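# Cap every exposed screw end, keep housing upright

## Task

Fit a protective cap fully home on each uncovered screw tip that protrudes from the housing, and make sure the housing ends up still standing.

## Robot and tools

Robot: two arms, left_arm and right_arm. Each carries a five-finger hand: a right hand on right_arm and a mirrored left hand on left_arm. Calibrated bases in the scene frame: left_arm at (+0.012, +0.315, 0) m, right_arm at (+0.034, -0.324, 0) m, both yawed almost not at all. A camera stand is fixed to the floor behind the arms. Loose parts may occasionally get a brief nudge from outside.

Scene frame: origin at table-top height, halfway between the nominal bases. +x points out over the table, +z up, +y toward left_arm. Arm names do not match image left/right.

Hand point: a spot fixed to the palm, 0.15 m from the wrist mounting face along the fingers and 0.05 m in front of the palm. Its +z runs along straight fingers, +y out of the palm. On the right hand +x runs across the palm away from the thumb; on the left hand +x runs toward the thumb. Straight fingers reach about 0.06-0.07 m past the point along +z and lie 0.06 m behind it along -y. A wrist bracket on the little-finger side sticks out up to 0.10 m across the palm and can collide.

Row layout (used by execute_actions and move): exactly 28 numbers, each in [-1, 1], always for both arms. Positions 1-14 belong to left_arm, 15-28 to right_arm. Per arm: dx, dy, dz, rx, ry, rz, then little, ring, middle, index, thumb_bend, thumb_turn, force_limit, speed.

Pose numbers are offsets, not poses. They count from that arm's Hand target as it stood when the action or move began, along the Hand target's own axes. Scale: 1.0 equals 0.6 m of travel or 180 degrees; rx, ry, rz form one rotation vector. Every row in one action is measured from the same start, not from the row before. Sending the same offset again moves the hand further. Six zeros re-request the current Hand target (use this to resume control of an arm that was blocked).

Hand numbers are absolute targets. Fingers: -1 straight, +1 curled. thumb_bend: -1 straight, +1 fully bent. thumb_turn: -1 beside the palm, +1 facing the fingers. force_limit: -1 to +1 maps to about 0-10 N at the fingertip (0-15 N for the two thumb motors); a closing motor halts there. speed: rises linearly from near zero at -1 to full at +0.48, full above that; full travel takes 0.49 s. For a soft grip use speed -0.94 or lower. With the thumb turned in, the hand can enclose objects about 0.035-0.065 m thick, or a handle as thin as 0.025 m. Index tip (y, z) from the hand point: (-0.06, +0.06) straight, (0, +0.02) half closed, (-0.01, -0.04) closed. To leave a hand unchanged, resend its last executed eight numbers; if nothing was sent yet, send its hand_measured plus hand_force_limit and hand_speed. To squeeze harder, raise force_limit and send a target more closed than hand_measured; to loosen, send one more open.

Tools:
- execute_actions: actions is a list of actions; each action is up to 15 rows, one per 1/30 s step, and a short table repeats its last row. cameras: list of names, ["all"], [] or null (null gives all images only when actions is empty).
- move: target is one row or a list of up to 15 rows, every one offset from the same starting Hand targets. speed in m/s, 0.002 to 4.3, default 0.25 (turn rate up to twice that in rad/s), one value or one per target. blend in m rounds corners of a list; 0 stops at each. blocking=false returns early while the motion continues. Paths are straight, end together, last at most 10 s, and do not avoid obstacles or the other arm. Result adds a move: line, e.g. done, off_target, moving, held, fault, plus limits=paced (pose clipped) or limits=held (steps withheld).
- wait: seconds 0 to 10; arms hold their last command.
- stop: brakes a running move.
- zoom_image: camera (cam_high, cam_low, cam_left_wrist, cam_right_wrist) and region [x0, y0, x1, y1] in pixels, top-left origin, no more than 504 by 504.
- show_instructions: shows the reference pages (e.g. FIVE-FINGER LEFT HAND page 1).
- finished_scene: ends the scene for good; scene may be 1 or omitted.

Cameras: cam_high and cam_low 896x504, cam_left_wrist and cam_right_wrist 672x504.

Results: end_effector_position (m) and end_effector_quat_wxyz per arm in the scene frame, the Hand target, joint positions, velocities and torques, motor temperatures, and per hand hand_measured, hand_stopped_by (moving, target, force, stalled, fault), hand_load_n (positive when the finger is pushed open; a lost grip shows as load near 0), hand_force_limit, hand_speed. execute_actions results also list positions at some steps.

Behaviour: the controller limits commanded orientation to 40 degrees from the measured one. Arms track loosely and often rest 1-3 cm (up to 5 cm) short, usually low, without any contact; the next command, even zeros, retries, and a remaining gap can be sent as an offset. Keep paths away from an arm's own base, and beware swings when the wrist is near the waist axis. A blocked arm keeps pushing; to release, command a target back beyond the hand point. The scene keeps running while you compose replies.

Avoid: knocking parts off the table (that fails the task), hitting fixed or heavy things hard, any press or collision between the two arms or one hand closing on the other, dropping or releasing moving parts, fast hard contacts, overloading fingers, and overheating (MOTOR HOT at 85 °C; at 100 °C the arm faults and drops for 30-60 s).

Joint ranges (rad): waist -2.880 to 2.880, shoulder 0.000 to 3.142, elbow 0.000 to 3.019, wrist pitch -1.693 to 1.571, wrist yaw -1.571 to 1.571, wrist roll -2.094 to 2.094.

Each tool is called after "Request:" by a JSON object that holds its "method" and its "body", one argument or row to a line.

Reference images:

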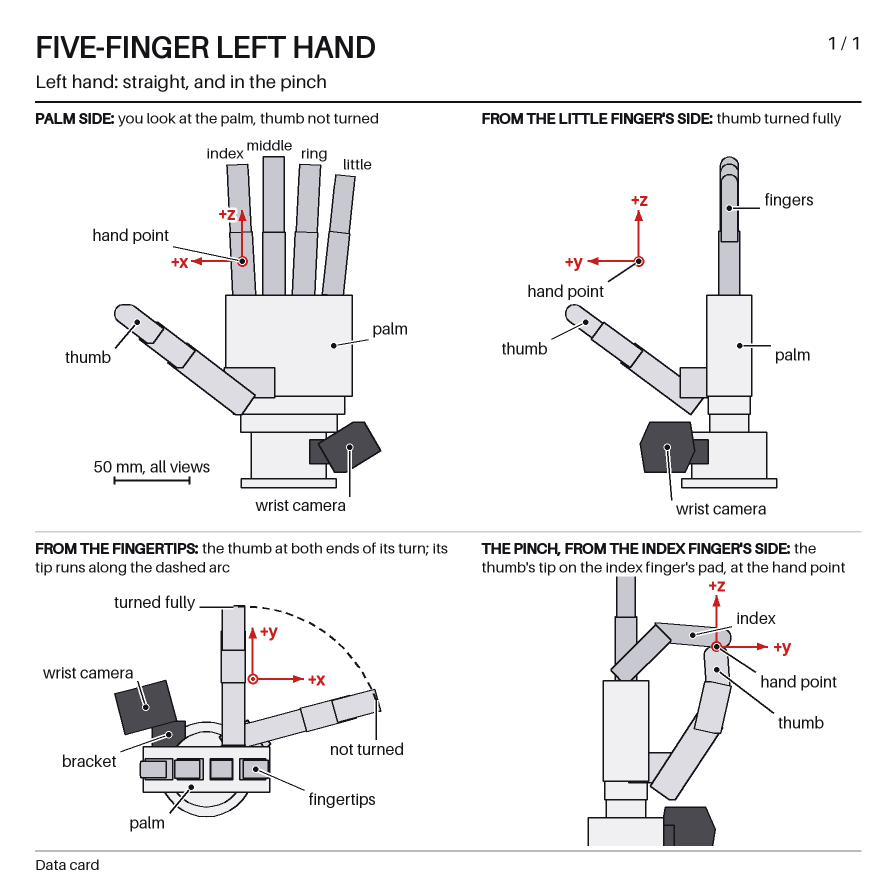

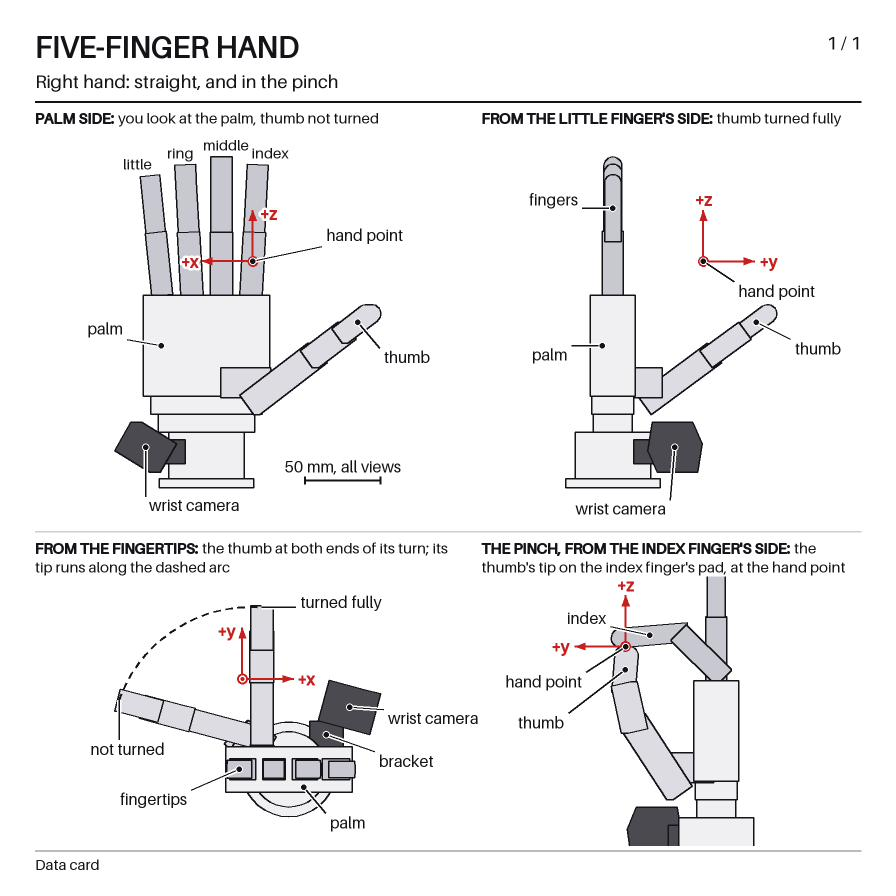

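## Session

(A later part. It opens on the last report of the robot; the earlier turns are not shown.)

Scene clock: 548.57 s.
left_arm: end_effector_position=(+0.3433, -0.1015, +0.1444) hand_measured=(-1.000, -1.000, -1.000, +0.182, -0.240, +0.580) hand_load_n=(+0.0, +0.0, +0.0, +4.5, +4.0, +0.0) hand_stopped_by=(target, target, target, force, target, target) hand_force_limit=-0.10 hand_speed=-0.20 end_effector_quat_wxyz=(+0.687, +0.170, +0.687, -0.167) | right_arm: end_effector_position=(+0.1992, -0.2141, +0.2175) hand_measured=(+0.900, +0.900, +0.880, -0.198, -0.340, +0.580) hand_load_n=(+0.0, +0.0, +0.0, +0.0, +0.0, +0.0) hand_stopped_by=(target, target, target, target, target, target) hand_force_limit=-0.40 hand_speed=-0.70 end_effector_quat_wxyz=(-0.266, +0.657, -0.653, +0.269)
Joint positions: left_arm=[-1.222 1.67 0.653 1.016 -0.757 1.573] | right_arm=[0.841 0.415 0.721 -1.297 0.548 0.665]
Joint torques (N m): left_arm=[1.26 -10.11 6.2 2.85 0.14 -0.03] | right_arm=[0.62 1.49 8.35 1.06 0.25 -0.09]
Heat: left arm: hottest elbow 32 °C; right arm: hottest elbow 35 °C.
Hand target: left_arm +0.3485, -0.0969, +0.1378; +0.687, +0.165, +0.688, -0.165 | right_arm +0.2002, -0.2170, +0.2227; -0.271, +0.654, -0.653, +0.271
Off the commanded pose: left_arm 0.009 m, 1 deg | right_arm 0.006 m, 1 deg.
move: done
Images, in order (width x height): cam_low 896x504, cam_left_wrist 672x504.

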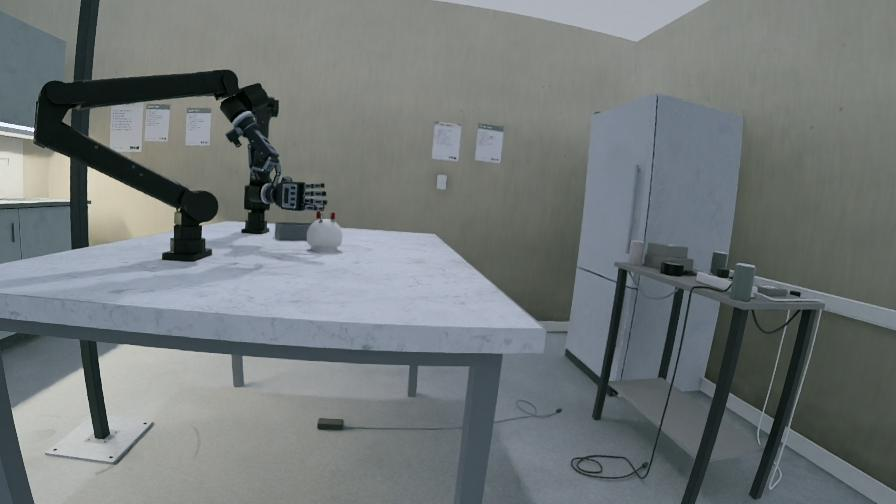

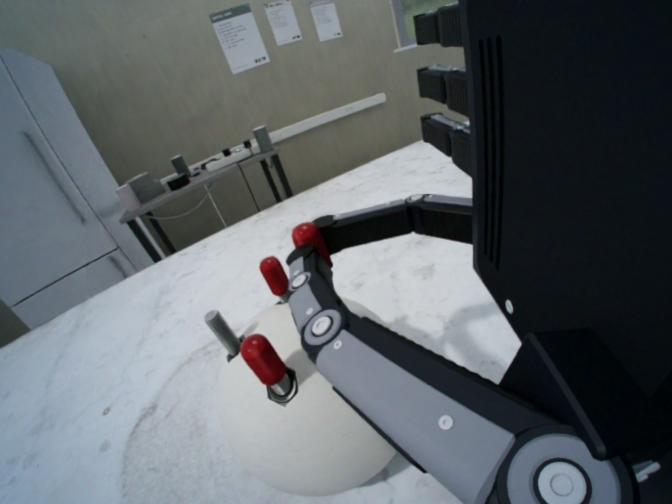

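Request:
{"method": "move", "body": {
  "target": [
    [-0.0368,-0.0429,0.0108,0,0,0,-1,-1,-1,0.32,-0.24,0.58,-0.1,-0.2,0,0,0,0,0,0,0.9,0.9,0.88,-0.2,-0.34,0.58,-0.4,-0.7],
    [0.0,-0.0017,0.0007,0,0,0,-1,-1,-1,0.32,-0.24,0.58,-0.1,-0.2,0,0,0,0,0,0,0.9,0.9,0.88,-0.2,-0.34,0.58,-0.4,-0.7]
  ],
  "speed": 0.06,
  "cameras": ["cam_low", "cam_left_wrist"]
}}

Request:
{"method": "zoom_image", "body": {
  "camera": "cam_low",
  "region": [316, 208, 328, 220]
}}

Request:
{"method": "zoom_image", "body": {
  "camera": "cam_left_wrist",
  "region": [315, 255, 355, 295]
}}

Scene clock: 552.30 s.
left_arm: end_effector_position=(+0.3432, -0.1027, +0.1446) hand_measured=(-1.000, -1.000, -1.000, +0.182, -0.240, +0.580) hand_load_n=(+0.0, +0.0, +0.0, +4.0, +4.0, +0.5) hand_stopped_by=(target, target, target, force, target, target) hand_force_limit=-0.10 hand_speed=-0.20 end_effector_quat_wxyz=(+0.687, +0.170, +0.687, -0.167) | right_arm: end_effector_position=(+0.1992, -0.2141, +0.2175) hand_measured=(+0.900, +0.900, +0.880, -0.198, -0.340, +0.580) hand_load_n=(+0.0, +0.5, +0.0, +0.0, +0.0, +0.0) hand_stopped_by=(target, target, target, target, target, target) hand_force_limit=-0.40 hand_speed=-0.70 end_effector_quat_wxyz=(-0.266, +0.657, -0.653, +0.269)
Joint positions: left_arm=[-1.223 1.672 0.656 1.015 -0.758 1.573] | right_arm=[0.841 0.415 0.721 -1.297 0.548 0.665]
Joint torques (N m): left_arm=[0.97 -10.4 6.06 2.93 0.16 -0.04] | right_arm=[0.62 1.49 8.34 1.05 0.25 -0.09]
Heat: left arm: hottest elbow 32 °C; right arm: hottest elbow 35 °C.
Hand target: left_arm +0.3484, -0.0981, +0.1380; +0.687, +0.165, +0.688, -0.165 | right_arm +0.2002, -0.2170, +0.2227; -0.271, +0.654, -0.653, +0.271
Off the commanded pose: left_arm 0.010 m, 1 deg | right_arm 0.006 m, 1 deg.
move: done
Images, in order (width x height): cam_low 896x504, cam_left_wrist 672x504.

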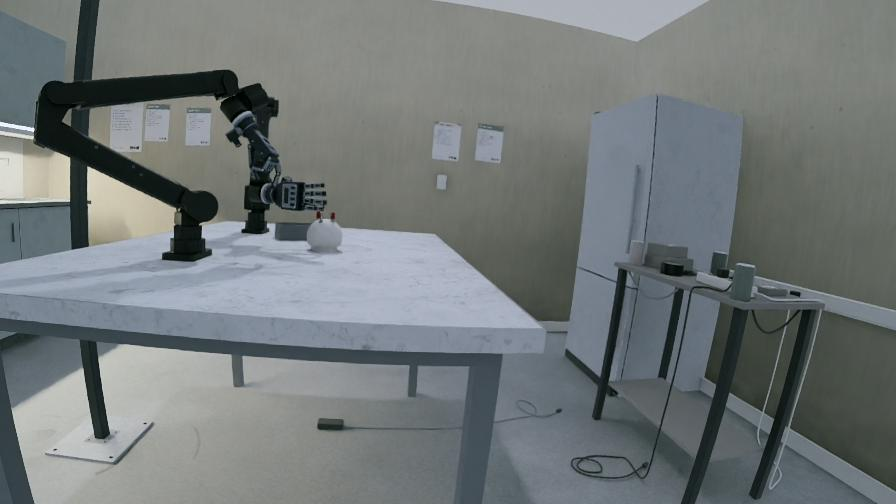

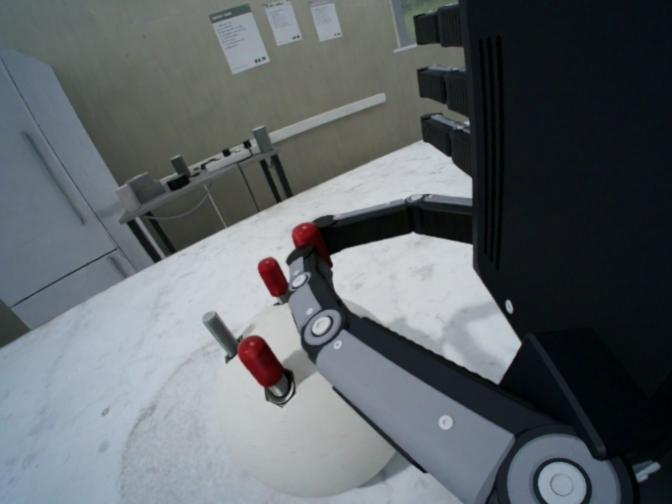

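Scaled by 42.000 from the camera's 896x504 image, which has a finer 1280x720 frame.

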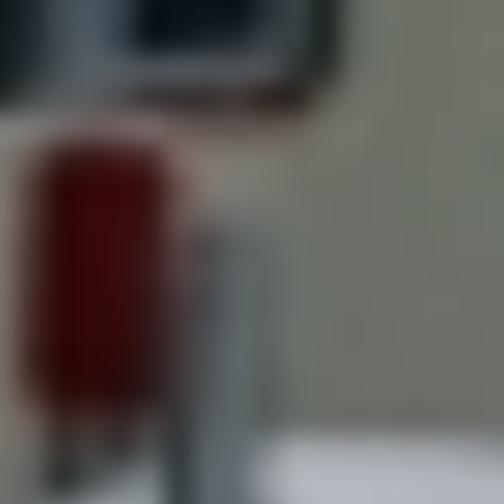

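Scaled by 12.600 from the camera's 672x504 image, which has a finer 960x720 frame.

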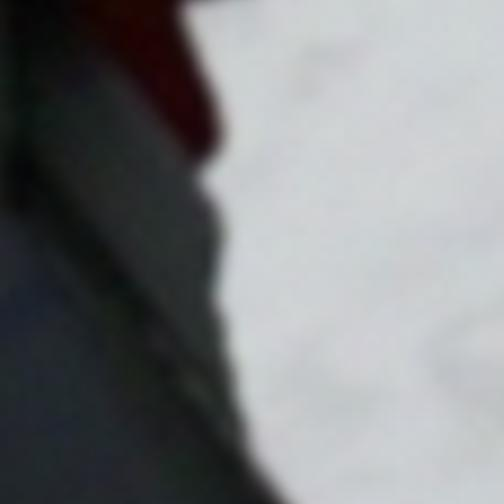

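Request:
{"method": "move", "body": {
  "target": [0.0167,0,0,0,0,0,-1,-1,-1,0.32,-0.24,0.58,-0.1,-0.2,0,0,0,0,0,0,0.9,0.9,0.88,-0.2,-0.34,0.58,-0.4,-0.7],
  "speed": 0.03,
  "cameras": ["cam_low"]
}}

Request:
{"method": "zoom_image", "body": {
  "camera": "cam_low",
  "region": [316, 208, 328, 220]
}}

Scene clock: 554.20 s.
left_arm: end_effector_position=(+0.3437, -0.1041, +0.1370) hand_measured=(-1.000, -1.000, -1.000, +0.182, -0.240, +0.580) hand_load_n=(+0.0, +0.0, +0.0, +4.5, +3.5, +0.0) hand_stopped_by=(target, target, target, force, target, target) hand_force_limit=-0.10 hand_speed=-0.20 end_effector_quat_wxyz=(+0.688, +0.168, +0.686, -0.169) | right_arm: end_effector_position=(+0.1992, -0.2141, +0.2175) hand_measured=(+0.900, +0.900, +0.880, -0.198, -0.340, +0.580) hand_load_n=(+0.0, +0.0, +0.0, +0.0, +0.0, +0.0) hand_stopped_by=(target, target, target, target, target, target) hand_force_limit=-0.40 hand_speed=-0.70 end_effector_quat_wxyz=(-0.266, +0.657, -0.653, +0.269)
Joint positions: left_arm=[-1.223 1.7 0.656 1.05 -0.758 1.574] | right_arm=[0.841 0.415 0.721 -1.297 0.548 0.665]
Joint torques (N m): left_arm=[0.97 -9.99 5.56 2.88 0.14 -0.05] | right_arm=[0.62 1.49 8.35 1.05 0.25 -0.09]
Heat: left arm: hottest elbow 32 °C; right arm: hottest elbow 35 °C.
Hand target: left_arm +0.3484, -0.0981, +0.1281; +0.687, +0.165, +0.688, -0.165 | right_arm +0.2002, -0.2170, +0.2227; -0.271, +0.654, -0.653, +0.271
Off the commanded pose: left_arm 0.012 m, 1 deg | right_arm 0.006 m, 1 deg.
move: off_target (left_arm)
Images, in order (width x height): cam_low 896x504.

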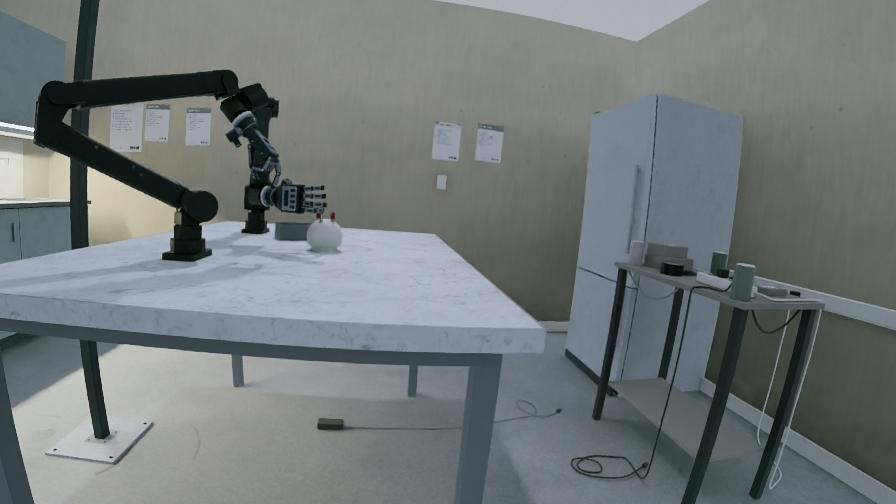

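Scaled by 42.000 from the camera's 896x504 image, which has a finer 1280x720 frame.

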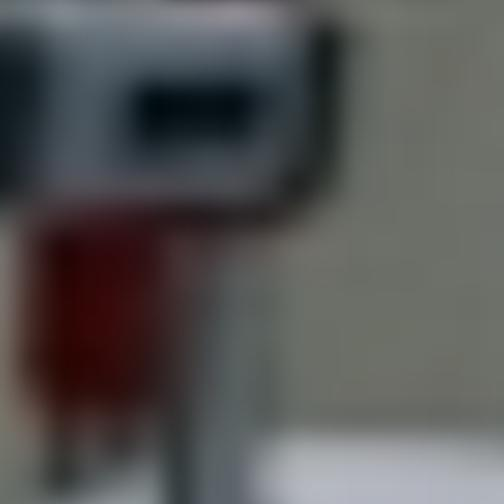

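Request:
{"method": "wait", "body": {
  "seconds": 0,
  "cameras": ["cam_left_wrist"]
}}

Request:
{"method": "zoom_image", "body": {
  "camera": "cam_left_wrist",
  "region": [300, 235, 360, 295]
}}

Scene clock: 556.17 s.
left_arm: end_effector_position=(+0.3437, -0.1041, +0.1368) hand_measured=(-1.000, -1.000, -1.000, +0.182, -0.240, +0.580) hand_load_n=(+0.0, +0.0, +0.0, +4.5, +3.5, +0.0) hand_stopped_by=(target, target, target, force, target, target) hand_force_limit=-0.10 hand_speed=-0.20 end_effector_quat_wxyz=(+0.688, +0.168, +0.686, -0.169) | right_arm: end_effector_position=(+0.1992, -0.2141, +0.2175) hand_measured=(+0.900, +0.900, +0.880, -0.198, -0.340, +0.580) hand_load_n=(+0.0, +0.0, +0.0, +0.0, +0.0, +0.0) hand_stopped_by=(target, target, target, target, target, target) hand_force_limit=-0.40 hand_speed=-0.70 end_effector_quat_wxyz=(-0.266, +0.657, -0.653, +0.269)
Joint positions: left_arm=[-1.223 1.701 0.656 1.05 -0.758 1.574] | right_arm=[0.841 0.415 0.721 -1.297 0.548 0.665]
Joint torques (N m): left_arm=[0.85 -10.11 5.6 2.77 0.13 -0.05] | right_arm=[0.62 1.44 8.34 1.06 0.25 -0.09]
Heat: left arm: hottest elbow 32 °C; right arm: hottest elbow 35 °C.
Hand target: left_arm +0.3484, -0.0981, +0.1279; +0.687, +0.165, +0.688, -0.165 | right_arm +0.2002, -0.2170, +0.2227; -0.271, +0.654, -0.653, +0.271
Off the commanded pose: left_arm 0.012 m, 1 deg | right_arm 0.006 m, 1 deg.
Images, in order (width x height): cam_left_wrist 672x504.

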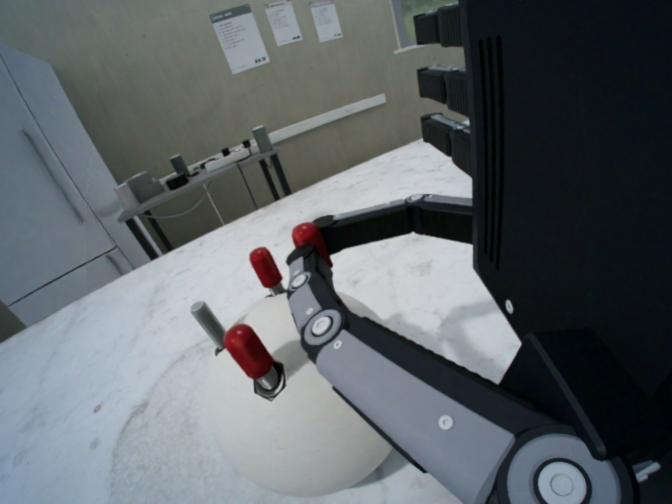

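Scaled by 8.400 from the camera's 672x504 image, which has a finer 960x720 frame.

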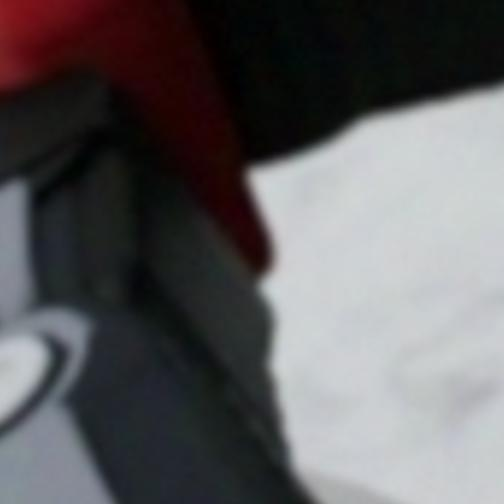

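Request:
{"method": "move", "body": {
  "target": [0.0,0.00274,-0.00196,0,0,0,-1,-1,-1,0.32,-0.24,0.58,-0.1,-0.2,0,0,0,0,0,0,0.9,0.9,0.88,-0.2,-0.34,0.58,-0.4,-0.7],
  "speed": 0.02
}}

Request:
{"method": "move", "body": {
  "target": [0.0,0.00274,-0.00196,0,0,0,-1,-1,-1,0.32,-0.24,0.58,-0.1,-0.2,0,0,0,0,0,0,0.9,0.9,0.88,-0.2,-0.34,0.58,-0.4,-0.7],
  "speed": 0.02
}}

Scene clock: 560.33 s.
left_arm: end_effector_position=(+0.3432, -0.1030, +0.1363) hand_measured=(-1.000, -1.000, -1.000, +0.182, -0.240, +0.580) hand_load_n=(+0.0, +0.0, +0.0, +4.5, +3.5, -0.5) hand_stopped_by=(target, target, target, force, target, target) hand_force_limit=-0.10 hand_speed=-0.20 end_effector_quat_wxyz=(+0.688, +0.168, +0.685, -0.170) | right_arm: end_effector_position=(+0.1992, -0.2141, +0.2175) hand_measured=(+0.900, +0.900, +0.880, -0.198, -0.340, +0.580) hand_load_n=(+0.0, +0.0, +0.0, +0.0, +0.0, +0.0) hand_stopped_by=(target, target, target, target, target, target) hand_force_limit=-0.40 hand_speed=-0.70 end_effector_quat_wxyz=(-0.266, +0.657, -0.653, +0.269)
Joint positions: left_arm=[-1.223 1.701 0.651 1.056 -0.757 1.574] | right_arm=[0.841 0.415 0.721 -1.297 0.548 0.665]
Joint torques (N m): left_arm=[1.08 -10.34 5.45 2.67 0.13 -0.04] | right_arm=[0.62 1.49 8.35 1.05 0.25 -0.09]
Heat: left arm: hottest elbow 32 °C; right arm: hottest elbow 35 °C.
Hand target: left_arm +0.3481, -0.0961, +0.1279; +0.687, +0.165, +0.688, -0.165 | right_arm +0.2002, -0.2170, +0.2227; -0.271, +0.654, -0.653, +0.271
Off the commanded pose: left_arm 0.012 m, 1 deg | right_arm 0.006 m, 1 deg.
move: off_target (left_arm)

Scene clock: 561.03 s.
left_arm: end_effector_position=(+0.3428, -0.1023, +0.1360) hand_measured=(-1.000, -1.000, -1.000, +0.182, -0.240, +0.580) hand_load_n=(+0.0, +0.0, +0.0, +4.5, +3.5, -1.0) hand_stopped_by=(target, target, target, force, target, target) hand_force_limit=-0.10 hand_speed=-0.20 end_effector_quat_wxyz=(+0.688, +0.168, +0.685, -0.171) | right_arm: end_effector_position=(+0.1992, -0.2141, +0.2175) hand_measured=(+0.900, +0.900, +0.880, -0.198, -0.340, +0.580) hand_load_n=(+0.0, +0.0, +0.0, +0.0, +0.0, +0.0) hand_stopped_by=(target, target, target, target, target, target) hand_force_limit=-0.40 hand_speed=-0.70 end_effector_quat_wxyz=(-0.266, +0.657, -0.653, +0.269)
Joint positions: left_arm=[-1.223 1.701 0.648 1.061 -0.755 1.574] | right_arm=[0.841 0.415 0.721 -1.297 0.548 0.665]
Joint torques (N m): left_arm=[1.14 -10.75 5.23 2.47 0.1 -0.04] | right_arm=[0.62 1.49 8.36 1.06 0.25 -0.09]
Heat: left arm: hottest elbow 32 °C; right arm: hottest elbow 35 °C.
Hand target: left_arm +0.3478, -0.0941, +0.1279; +0.687, +0.165, +0.688, -0.165 | right_arm +0.2002, -0.2170, +0.2227; -0.271, +0.654, -0.653, +0.271
Off the commanded pose: left_arm 0.013 m, 1 deg | right_arm 0.006 m, 1 deg.
move: off_target (left_arm)

Request:
{"method": "move", "body": {
  "target": [0.0,0.00274,-0.00196,0,0,0,-1,-1,-1,0.32,-0.24,0.58,-0.1,-0.2,0,0,0,0,0,0,0.9,0.9,0.88,-0.2,-0.34,0.58,-0.4,-0.7],
  "speed": 0.02
}}

Request:
{"method": "move", "body": {
  "target": [0.0,0.00205,-0.00147,0,0,0,-1,-1,-1,0.32,-0.24,0.58,-0.1,-0.2,0,0,0,0,0,0,0.9,0.9,0.88,-0.2,-0.34,0.58,-0.4,-0.7],
  "speed": 0.02
}}

Scene clock: 562.37 s.
left_arm: end_effector_position=(+0.3425, -0.1014, +0.1357) hand_measured=(-1.000, -1.000, -1.000, +0.182, -0.240, +0.580) hand_load_n=(+0.0, +0.0, +0.0, +4.5, +3.0, -1.5) hand_stopped_by=(target, target, target, force, target, target) hand_force_limit=-0.10 hand_speed=-0.20 end_effector_quat_wxyz=(+0.689, +0.168, +0.684, -0.171) | right_arm: end_effector_position=(+0.1992, -0.2141, +0.2175) hand_measured=(+0.900, +0.900, +0.880, -0.198, -0.340, +0.580) hand_load_n=(+0.5, +0.0, +0.0, +0.0, +0.0, +0.0) hand_stopped_by=(target, target, target, target, target, target) hand_force_limit=-0.40 hand_speed=-0.70 end_effector_quat_wxyz=(-0.266, +0.657, -0.653, +0.269)
Joint positions: left_arm=[-1.223 1.701 0.645 1.066 -0.754 1.574] | right_arm=[0.841 0.415 0.721 -1.297 0.548 0.665]
Joint torques (N m): left_arm=[1.55 -10.75 4.97 2.35 0.1 -0.03] | right_arm=[0.62 1.49 8.35 1.06 0.25 -0.09]
Heat: left arm: hottest elbow 32 °C; right arm: hottest elbow 35 °C.
Hand target: left_arm +0.3475, -0.0919, +0.1278; +0.687, +0.165, +0.688, -0.165 | right_arm +0.2002, -0.2170, +0.2227; -0.271, +0.654, -0.653, +0.271
Off the commanded pose: left_arm 0.013 m, 1 deg | right_arm 0.006 m, 1 deg.
move: off_target (left_arm)

Scene clock: 563.17 s.
left_arm: end_effector_position=(+0.3421, -0.0989, +0.1334) hand_measured=(-1.000, -1.000, -1.000, +0.182, -0.240, +0.580) hand_load_n=(+0.0, +0.0, +0.0, +5.5, +4.0, +0.5) hand_stopped_by=(target, target, target, force, target, target) hand_force_limit=-0.10 hand_speed=-0.20 end_effector_quat_wxyz=(+0.688, +0.171, +0.685, -0.170) | right_arm: end_effector_position=(+0.1992, -0.2141, +0.2175) hand_measured=(+0.900, +0.900, +0.880, -0.198, -0.340, +0.580) hand_load_n=(+0.0, +0.0, +0.5, +0.5, +0.0, +0.0) hand_stopped_by=(target, target, target, target, target, target) hand_force_limit=-0.40 hand_speed=-0.70 end_effector_quat_wxyz=(-0.266, +0.657, -0.653, +0.269)
Joint positions: left_arm=[-1.222 1.701 0.637 1.068 -0.751 1.576] | right_arm=[0.841 0.415 0.721 -1.297 0.548 0.665]
Joint torques (N m): left_arm=[0.97 -10.75 5.18 2.39 0.05 -0.06] | right_arm=[0.62 1.49 8.35 1.05 0.25 -0.09]
Heat: left arm: hottest elbow 32 °C; right arm: hottest elbow 35 °C.
Hand target: left_arm +0.3473, -0.0905, +0.1278; +0.687, +0.165, +0.688, -0.165 | right_arm +0.2002, -0.2170, +0.2227; -0.271, +0.654, -0.653, +0.271
Off the commanded pose: left_arm 0.011 m, 1 deg | right_arm 0.006 m, 1 deg.
move: off_target (left_arm)

Request:
{"method": "wait", "body": {
  "seconds": 0,
  "cameras": ["cam_low", "cam_left_wrist", "cam_high"]
}}

Request:
{"method": "zoom_image", "body": {
  "camera": "cam_low",
  "region": [316, 208, 328, 220]
}}

Request:
{"method": "zoom_image", "body": {
  "camera": "cam_left_wrist",
  "region": [300, 235, 360, 295]
}}

Request:
{"method": "zoom_image", "body": {
  "camera": "cam_high",
  "region": [362, 250, 386, 274]
}}

Scene clock: 564.17 s.
left_arm: end_effector_position=(+0.3421, -0.0989, +0.1334) hand_measured=(-1.000, -1.000, -1.000, +0.182, -0.240, +0.580) hand_load_n=(+0.0, -0.5, +0.0, +5.5, +4.5, +0.5) hand_stopped_by=(target, target, target, force, target, target) hand_force_limit=-0.10 hand_speed=-0.20 end_effector_quat_wxyz=(+0.688, +0.171, +0.685, -0.170) | right_arm: end_effector_position=(+0.1992, -0.2141, +0.2175) hand_measured=(+0.900, +0.900, +0.880, -0.198, -0.340, +0.580) hand_load_n=(+0.0, +0.0, +0.0, +0.0, +0.0, +0.0) hand_stopped_by=(target, target, target, target, target, target) hand_force_limit=-0.40 hand_speed=-0.70 end_effector_quat_wxyz=(-0.266, +0.657, -0.653, +0.269)
Joint positions: left_arm=[-1.222 1.701 0.637 1.068 -0.751 1.576] | right_arm=[0.841 0.415 0.721 -1.297 0.548 0.665]
Joint torques (N m): left_arm=[1.32 -11.22 5.3 2.39 0.06 -0.04] | right_arm=[0.62 1.49 8.35 1.05 0.25 -0.09]
Heat: left arm: hottest elbow 32 °C; right arm: hottest elbow 35 °C.
Hand target: left_arm +0.3473, -0.0905, +0.1278; +0.687, +0.165, +0.688, -0.165 | right_arm +0.2002, -0.2170, +0.2227; -0.271, +0.654, -0.653, +0.271
Off the commanded pose: left_arm 0.011 m, 1 deg | right_arm 0.006 m, 1 deg.
Images, in order (width x height): cam_high 896x504, cam_low 896x504, cam_left_wrist 672x504.

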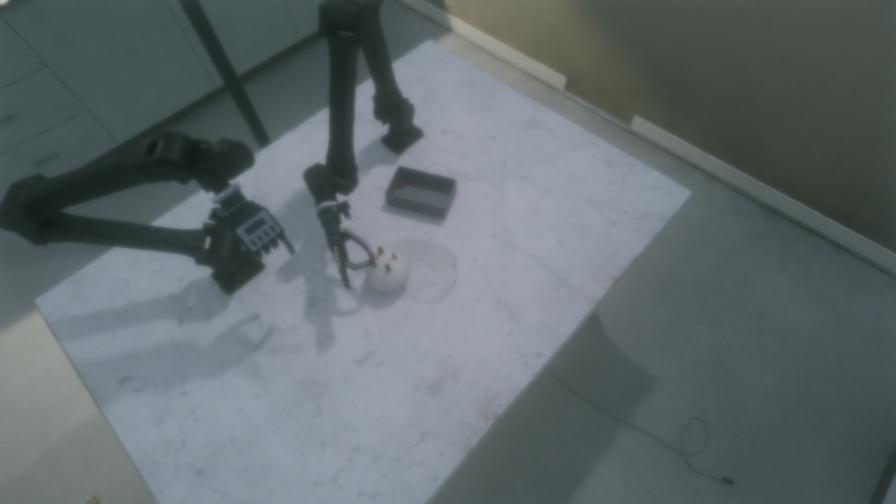

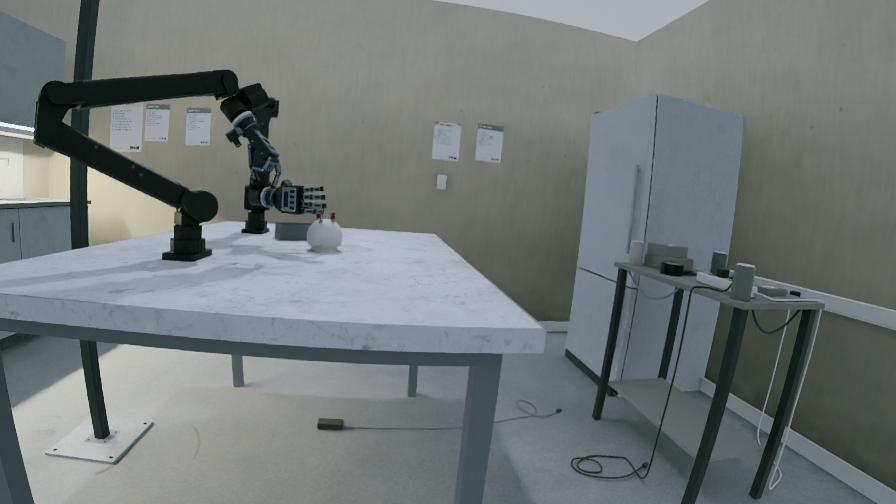

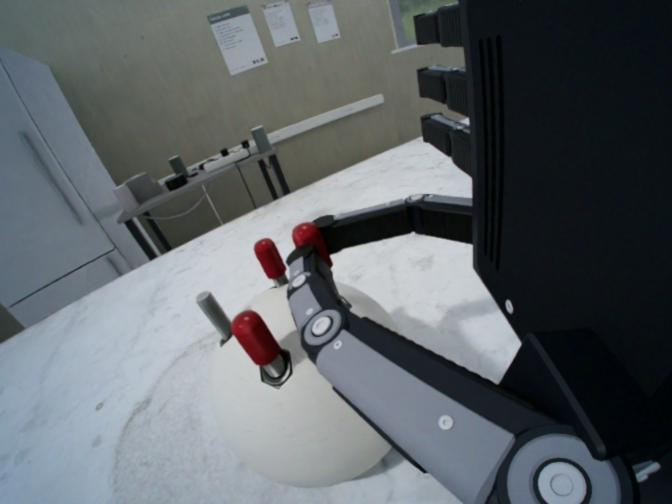

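Scaled by 42.000 from the camera's 896x504 image, which has a finer 1280x720 frame.

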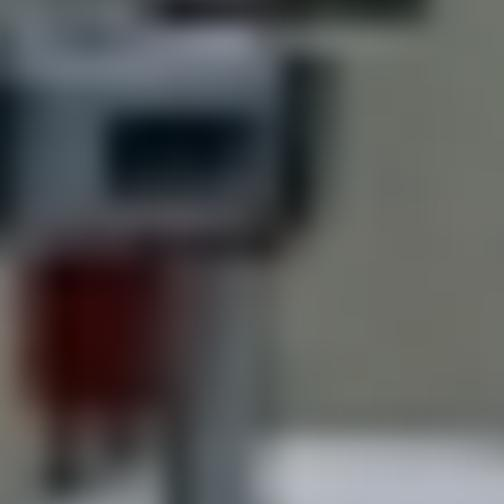

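Scaled by 8.400 from the camera's 672x504 image, which has a finer 960x720 frame.

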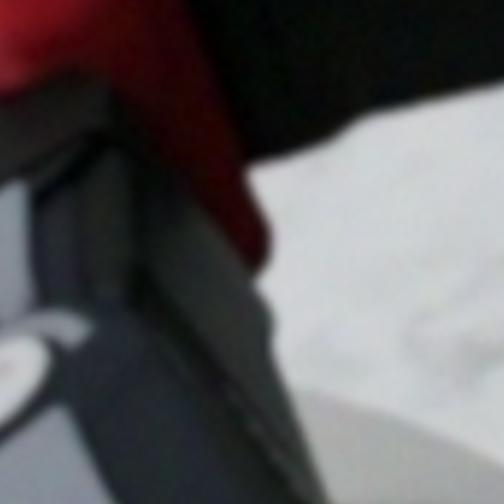

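Scaled by 21.000 from the camera's 896x504 image, which has a finer 1280x720 frame.

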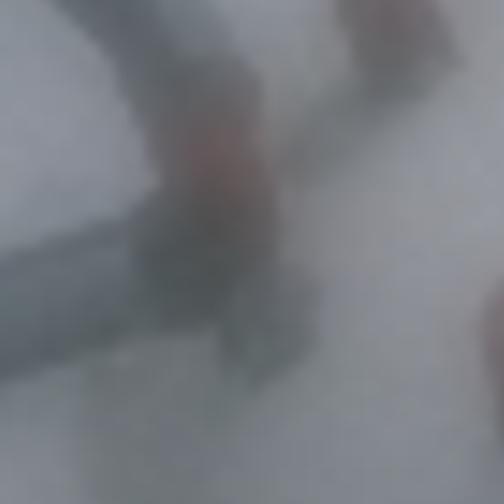

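Request:
{"method": "move", "body": {
  "target": [0.006,0,0,0,0,0,-1,-1,-1,0.32,-0.24,0.58,-0.1,-0.2,0,0,0,0,0,0,0.9,0.9,0.88,-0.2,-0.34,0.58,-0.4,-0.7],
  "speed": 0.02
}}

Scene clock: 566.23 s.
left_arm: end_effector_position=(+0.3420, -0.0987, +0.1338) hand_measured=(-1.000, -1.000, -1.000, +0.182, -0.240, +0.580) hand_load_n=(+0.0, +0.0, +0.0, +5.5, +4.0, +1.0) hand_stopped_by=(target, target, target, force, target, target) hand_force_limit=-0.10 hand_speed=-0.20 end_effector_quat_wxyz=(+0.688, +0.170, +0.684, -0.171) | right_arm: end_effector_position=(+0.1992, -0.2141, +0.2175) hand_measured=(+0.900, +0.900, +0.880, -0.198, -0.340, +0.580) hand_load_n=(+0.0, +0.0, +0.0, +0.0, +0.0, +0.0) hand_stopped_by=(target, target, target, target, target, target) hand_force_limit=-0.40 hand_speed=-0.70 end_effector_quat_wxyz=(-0.266, +0.657, -0.653, +0.269)
Joint positions: left_arm=[-1.222 1.701 0.636 1.073 -0.751 1.576] | right_arm=[0.841 0.415 0.721 -1.297 0.548 0.665]
Joint torques (N m): left_arm=[1.03 -10.11 5.15 2.78 0.01 -0.05] | right_arm=[0.56 1.49 8.35 1.05 0.25 -0.09]
Heat: left arm: hottest elbow 32 °C; right arm: hottest elbow 35 °C.
Hand target: left_arm +0.3473, -0.0905, +0.1242; +0.687, +0.165, +0.688, -0.165 | right_arm +0.2002, -0.2170, +0.2227; -0.271, +0.654, -0.653, +0.271
Off the commanded pose: left_arm 0.014 m, 1 deg | right_arm 0.006 m, 1 deg.
move: off_target (left_arm)

Request:
{"method": "zoom_image", "body": {
  "camera": "cam_low",
  "region": [304, 205, 346, 255]
}}

Request:
{"method": "zoom_image", "body": {
  "camera": "cam_left_wrist",
  "region": [180, 210, 360, 400]
}}

Scaled by 10.080 from the camera's 896x504 image, which has a finer 1280x720 frame.
This view is cut from an older image: the scene may have changed since it was taken.

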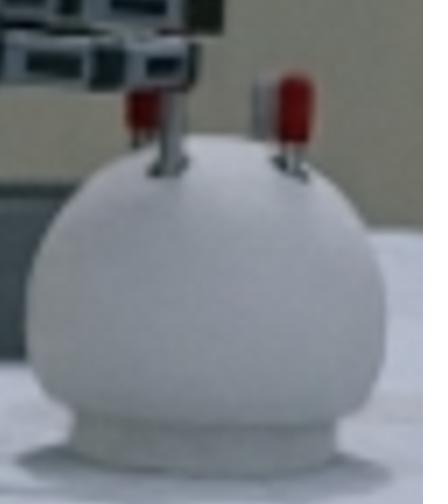

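Scaled by 2.653 from the camera's 672x504 image, which has a finer 960x720 frame.
This view is cut from an older image: the scene may have changed since it was taken.

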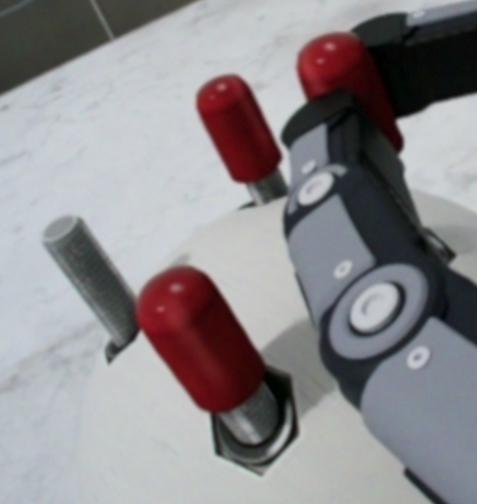

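Request:
{"method": "move", "body": {
  "target": [0.005,0,0,0,0,0,-1,-1,-1,0.32,-0.24,0.58,-0.1,-0.2,0,0,0,0,0,0,0.9,0.9,0.88,-0.2,-0.34,0.58,-0.4,-0.7],
  "speed": 0.02,
  "cameras": ["cam_low", "cam_left_wrist"]
}}

Request:
{"method": "zoom_image", "body": {
  "camera": "cam_low",
  "region": [304, 200, 346, 230]
}}

Request:
{"method": "zoom_image", "body": {
  "camera": "cam_left_wrist",
  "region": [260, 210, 360, 310]
}}

Scene clock: 581.67 s.
left_arm: end_effector_position=(+0.3420, -0.0988, +0.1337) hand_measured=(-1.000, -1.000, -1.000, +0.182, -0.240, +0.580) hand_load_n=(+0.0, +0.0, +0.0, +5.5, +4.0, +0.5) hand_stopped_by=(target, target, target, force, target, target) hand_force_limit=-0.10 hand_speed=-0.20 end_effector_quat_wxyz=(+0.690, +0.168, +0.683, -0.173) | right_arm: end_effector_position=(+0.1992, -0.2141, +0.2175) hand_measured=(+0.900, +0.900, +0.880, -0.198, -0.340, +0.580) hand_load_n=(+0.0, +0.0, +0.0, +0.0, +0.0, +0.0) hand_stopped_by=(target, target, target, target, target, target) hand_force_limit=-0.40 hand_speed=-0.70 end_effector_quat_wxyz=(-0.266, +0.657, -0.653, +0.269)
Joint positions: left_arm=[-1.222 1.704 0.635 1.084 -0.751 1.576] | right_arm=[0.841 0.415 0.721 -1.297 0.548 0.665]
Joint torques (N m): left_arm=[1.14 -9.99 5.24 2.62 0.01 -0.05] | right_arm=[0.62 1.49 8.35 1.06 0.25 -0.09]
Heat: left arm: hottest elbow 32 °C; right arm: hottest elbow 35 °C.
Hand target: left_arm +0.3473, -0.0906, +0.1215; +0.687, +0.165, +0.688, -0.165 | right_arm +0.2002, -0.2170, +0.2227; -0.271, +0.654, -0.653, +0.271
Off the commanded pose: left_arm 0.016 m, 1 deg | right_arm 0.006 m, 1 deg.
move: off_target (left_arm)
Images, in order (width x height): cam_low 896x504, cam_left_wrist 672x504.

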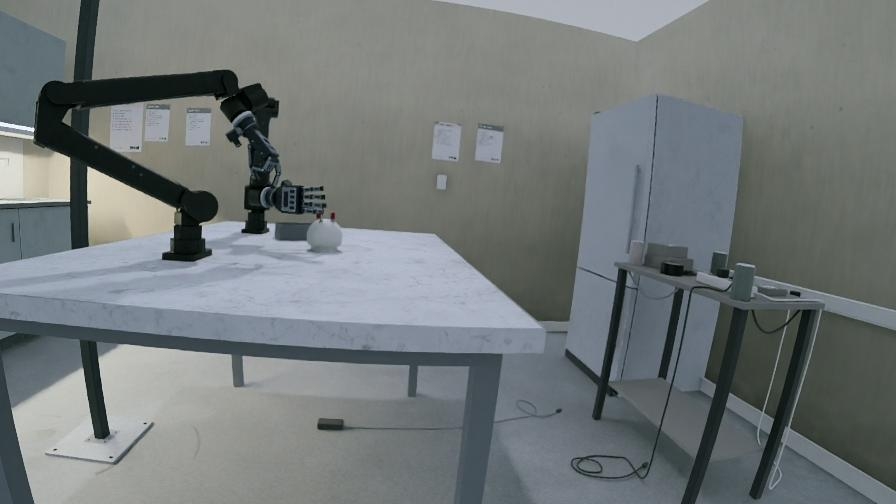

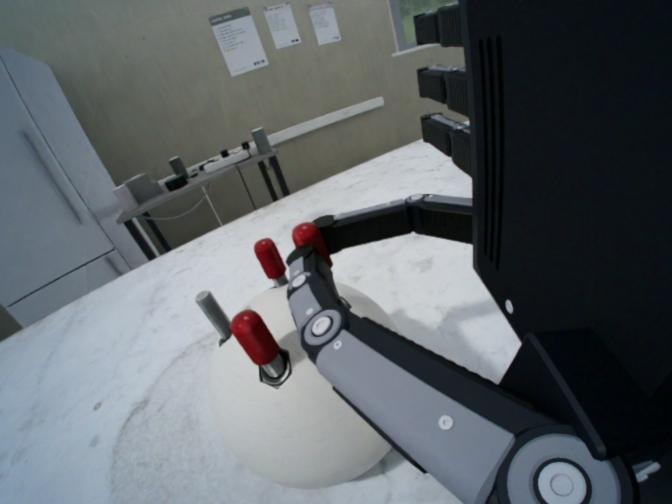

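Scaled by 12.000 from the camera's 896x504 image, which has a finer 1280x720 frame.

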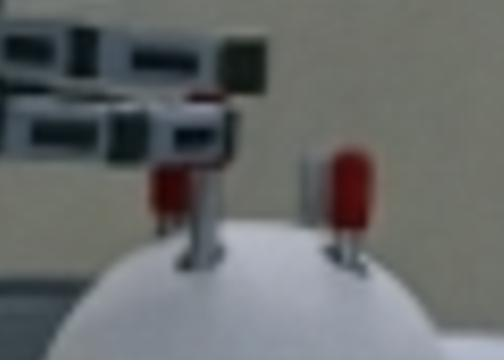

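Scaled by 5.040 from the camera's 672x504 image, which has a finer 960x720 frame.

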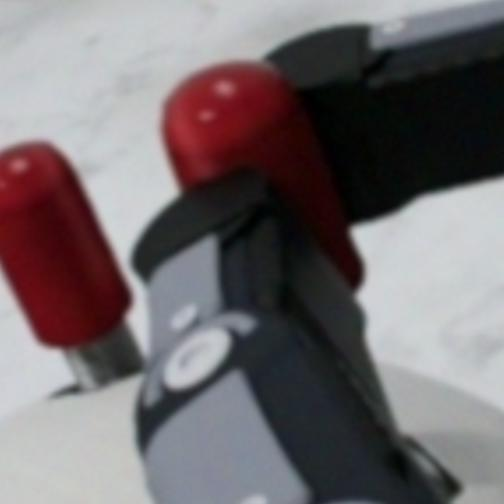

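Request:
{"method": "zoom_image", "body": {
  "camera": "cam_low",
  "region": [60, 0, 200, 460]
}}

Request:
{"method": "zoom_image", "body": {
  "camera": "cam_low",
  "region": [420, 100, 500, 200]
}}

Request:
{"method": "zoom_image", "body": {
  "camera": "cam_low",
  "region": [300, 205, 350, 255]
}}

Scaled by 1.096 from the camera's 896x504 image, which has a finer 1280x720 frame.

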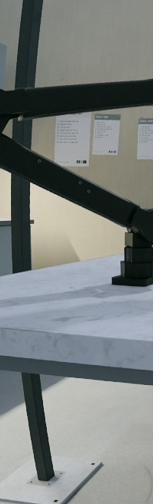

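Scaled by 5.040 from the camera's 896x504 image, which has a finer 1280x720 frame.

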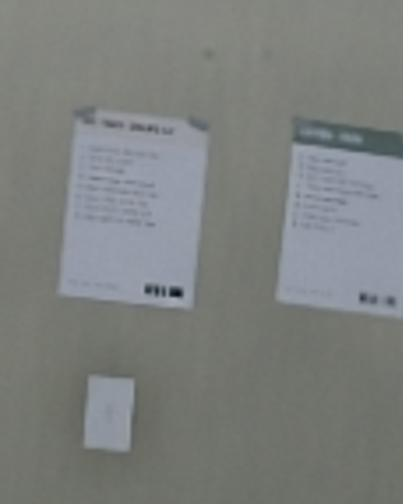

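Scaled by 10.080 from the camera's 896x504 image, which has a finer 1280x720 frame.

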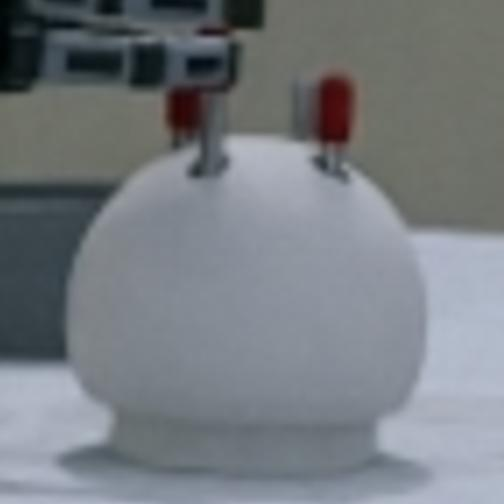

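Request:
{"method": "move", "body": {
  "target": [-0.073,0,0,0,0,0,-1,-1,-1,0.32,-0.24,0.58,-0.1,-0.2,0,0,0,0,0,0,0.9,0.9,0.88,-0.2,-0.34,0.58,-0.4,-0.7],
  "speed": 0.1,
  "cameras": ["cam_low", "cam_left_wrist"]
}}

Request:
{"method": "zoom_image", "body": {
  "camera": "cam_low",
  "region": [310, 202, 340, 232]
}}

Request:
{"method": "zoom_image", "body": {
  "camera": "cam_low",
  "region": [316, 208, 328, 220]
}}

Scene clock: 589.23 s.
left_arm: end_effector_position=(+0.3408, -0.0933, +0.1609) hand_measured=(-1.000, -1.000, -1.000, +0.182, -0.240, +0.580) hand_load_n=(+0.0, +0.0, +0.0, +4.5, +4.0, +0.5) hand_stopped_by=(target, target, target, force, target, target) hand_force_limit=-0.10 hand_speed=-0.20 end_effector_quat_wxyz=(+0.686, +0.173, +0.687, -0.166) | right_arm: end_effector_position=(+0.1992, -0.2141, +0.2175) hand_measured=(+0.900, +0.900, +0.880, -0.198, -0.340, +0.580) hand_load_n=(+0.0, +0.0, +0.0, +0.0, +0.0, +0.0) hand_stopped_by=(target, target, target, target, target, target) hand_force_limit=-0.40 hand_speed=-0.70 end_effector_quat_wxyz=(-0.266, +0.657, -0.653, +0.269)
Joint positions: left_arm=[-1.22 1.602 0.635 0.962 -0.751 1.576] | right_arm=[0.841 0.415 0.721 -1.297 0.548 0.665]
Joint torques (N m): left_arm=[1.26 -10.93 7.75 1.43 0.03 -0.06] | right_arm=[0.62 1.49 8.35 1.06 0.25 -0.09]
Heat: left arm: hottest elbow 32 °C; right arm: hottest elbow 35 °C.
Hand target: left_arm +0.3474, -0.0906, +0.1652; +0.687, +0.165, +0.688, -0.165 | right_arm +0.2002, -0.2170, +0.2227; -0.271, +0.654, -0.653, +0.271
Off the commanded pose: left_arm 0.008 m, 1 deg | right_arm 0.006 m, 1 deg.
move: done
Images, in order (width x height): cam_low 896x504, cam_left_wrist 672x504.

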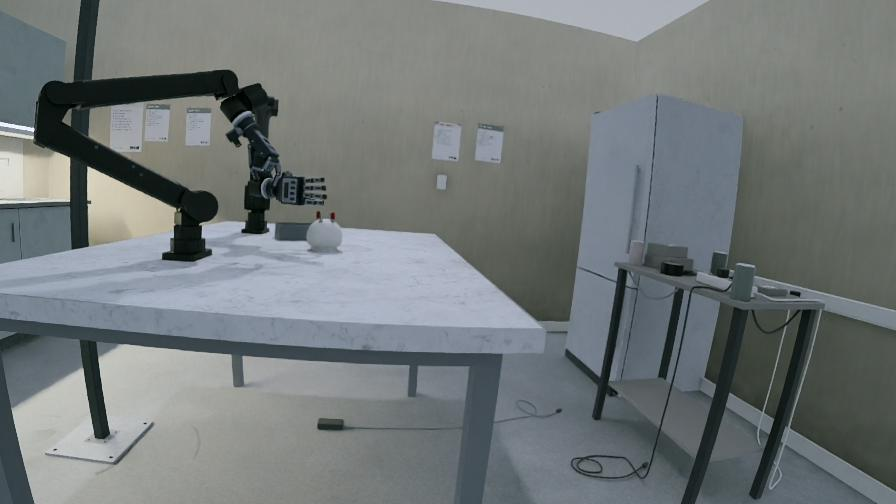

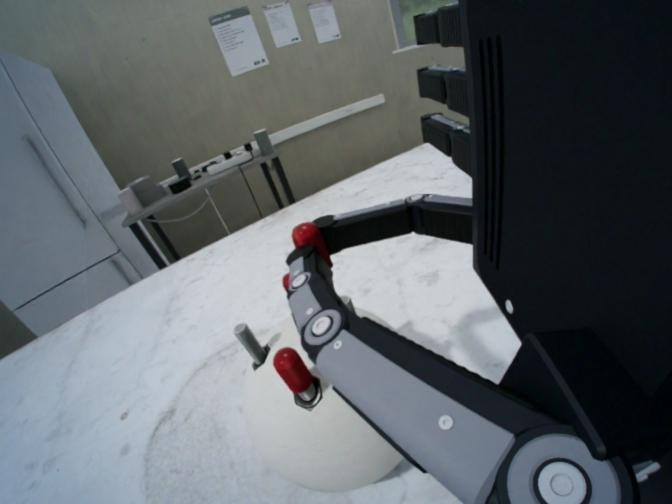

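Scaled by 16.800 from the camera's 896x504 image, which has a finer 1280x720 frame.

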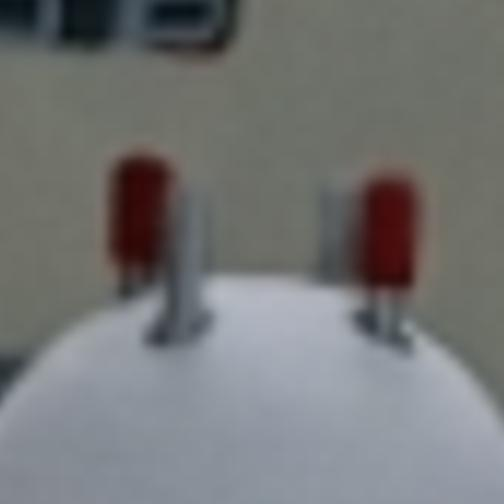

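Scaled by 42.000 from the camera's 896x504 image, which has a finer 1280x720 frame.

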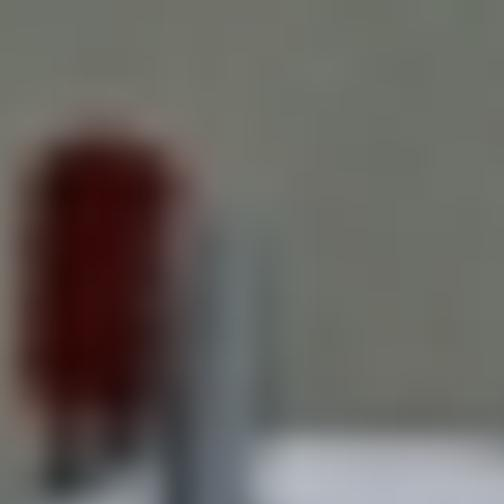

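Request:
{"method": "zoom_image", "body": {
  "camera": "cam_low",
  "region": [312, 192, 330, 210]
}}

Request:
{"method": "zoom_image", "body": {
  "camera": "cam_left_wrist",
  "region": [220, 210, 360, 410]
}}

Scaled by 28.000 from the camera's 896x504 image, which has a finer 1280x720 frame.

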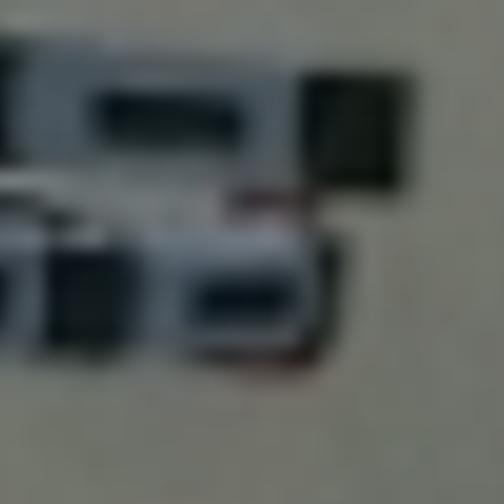

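Scaled by 2.520 from the camera's 672x504 image, which has a finer 960x720 frame.

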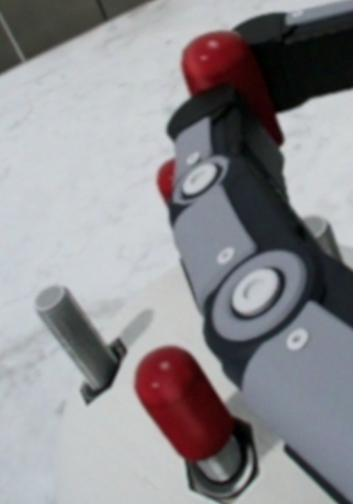

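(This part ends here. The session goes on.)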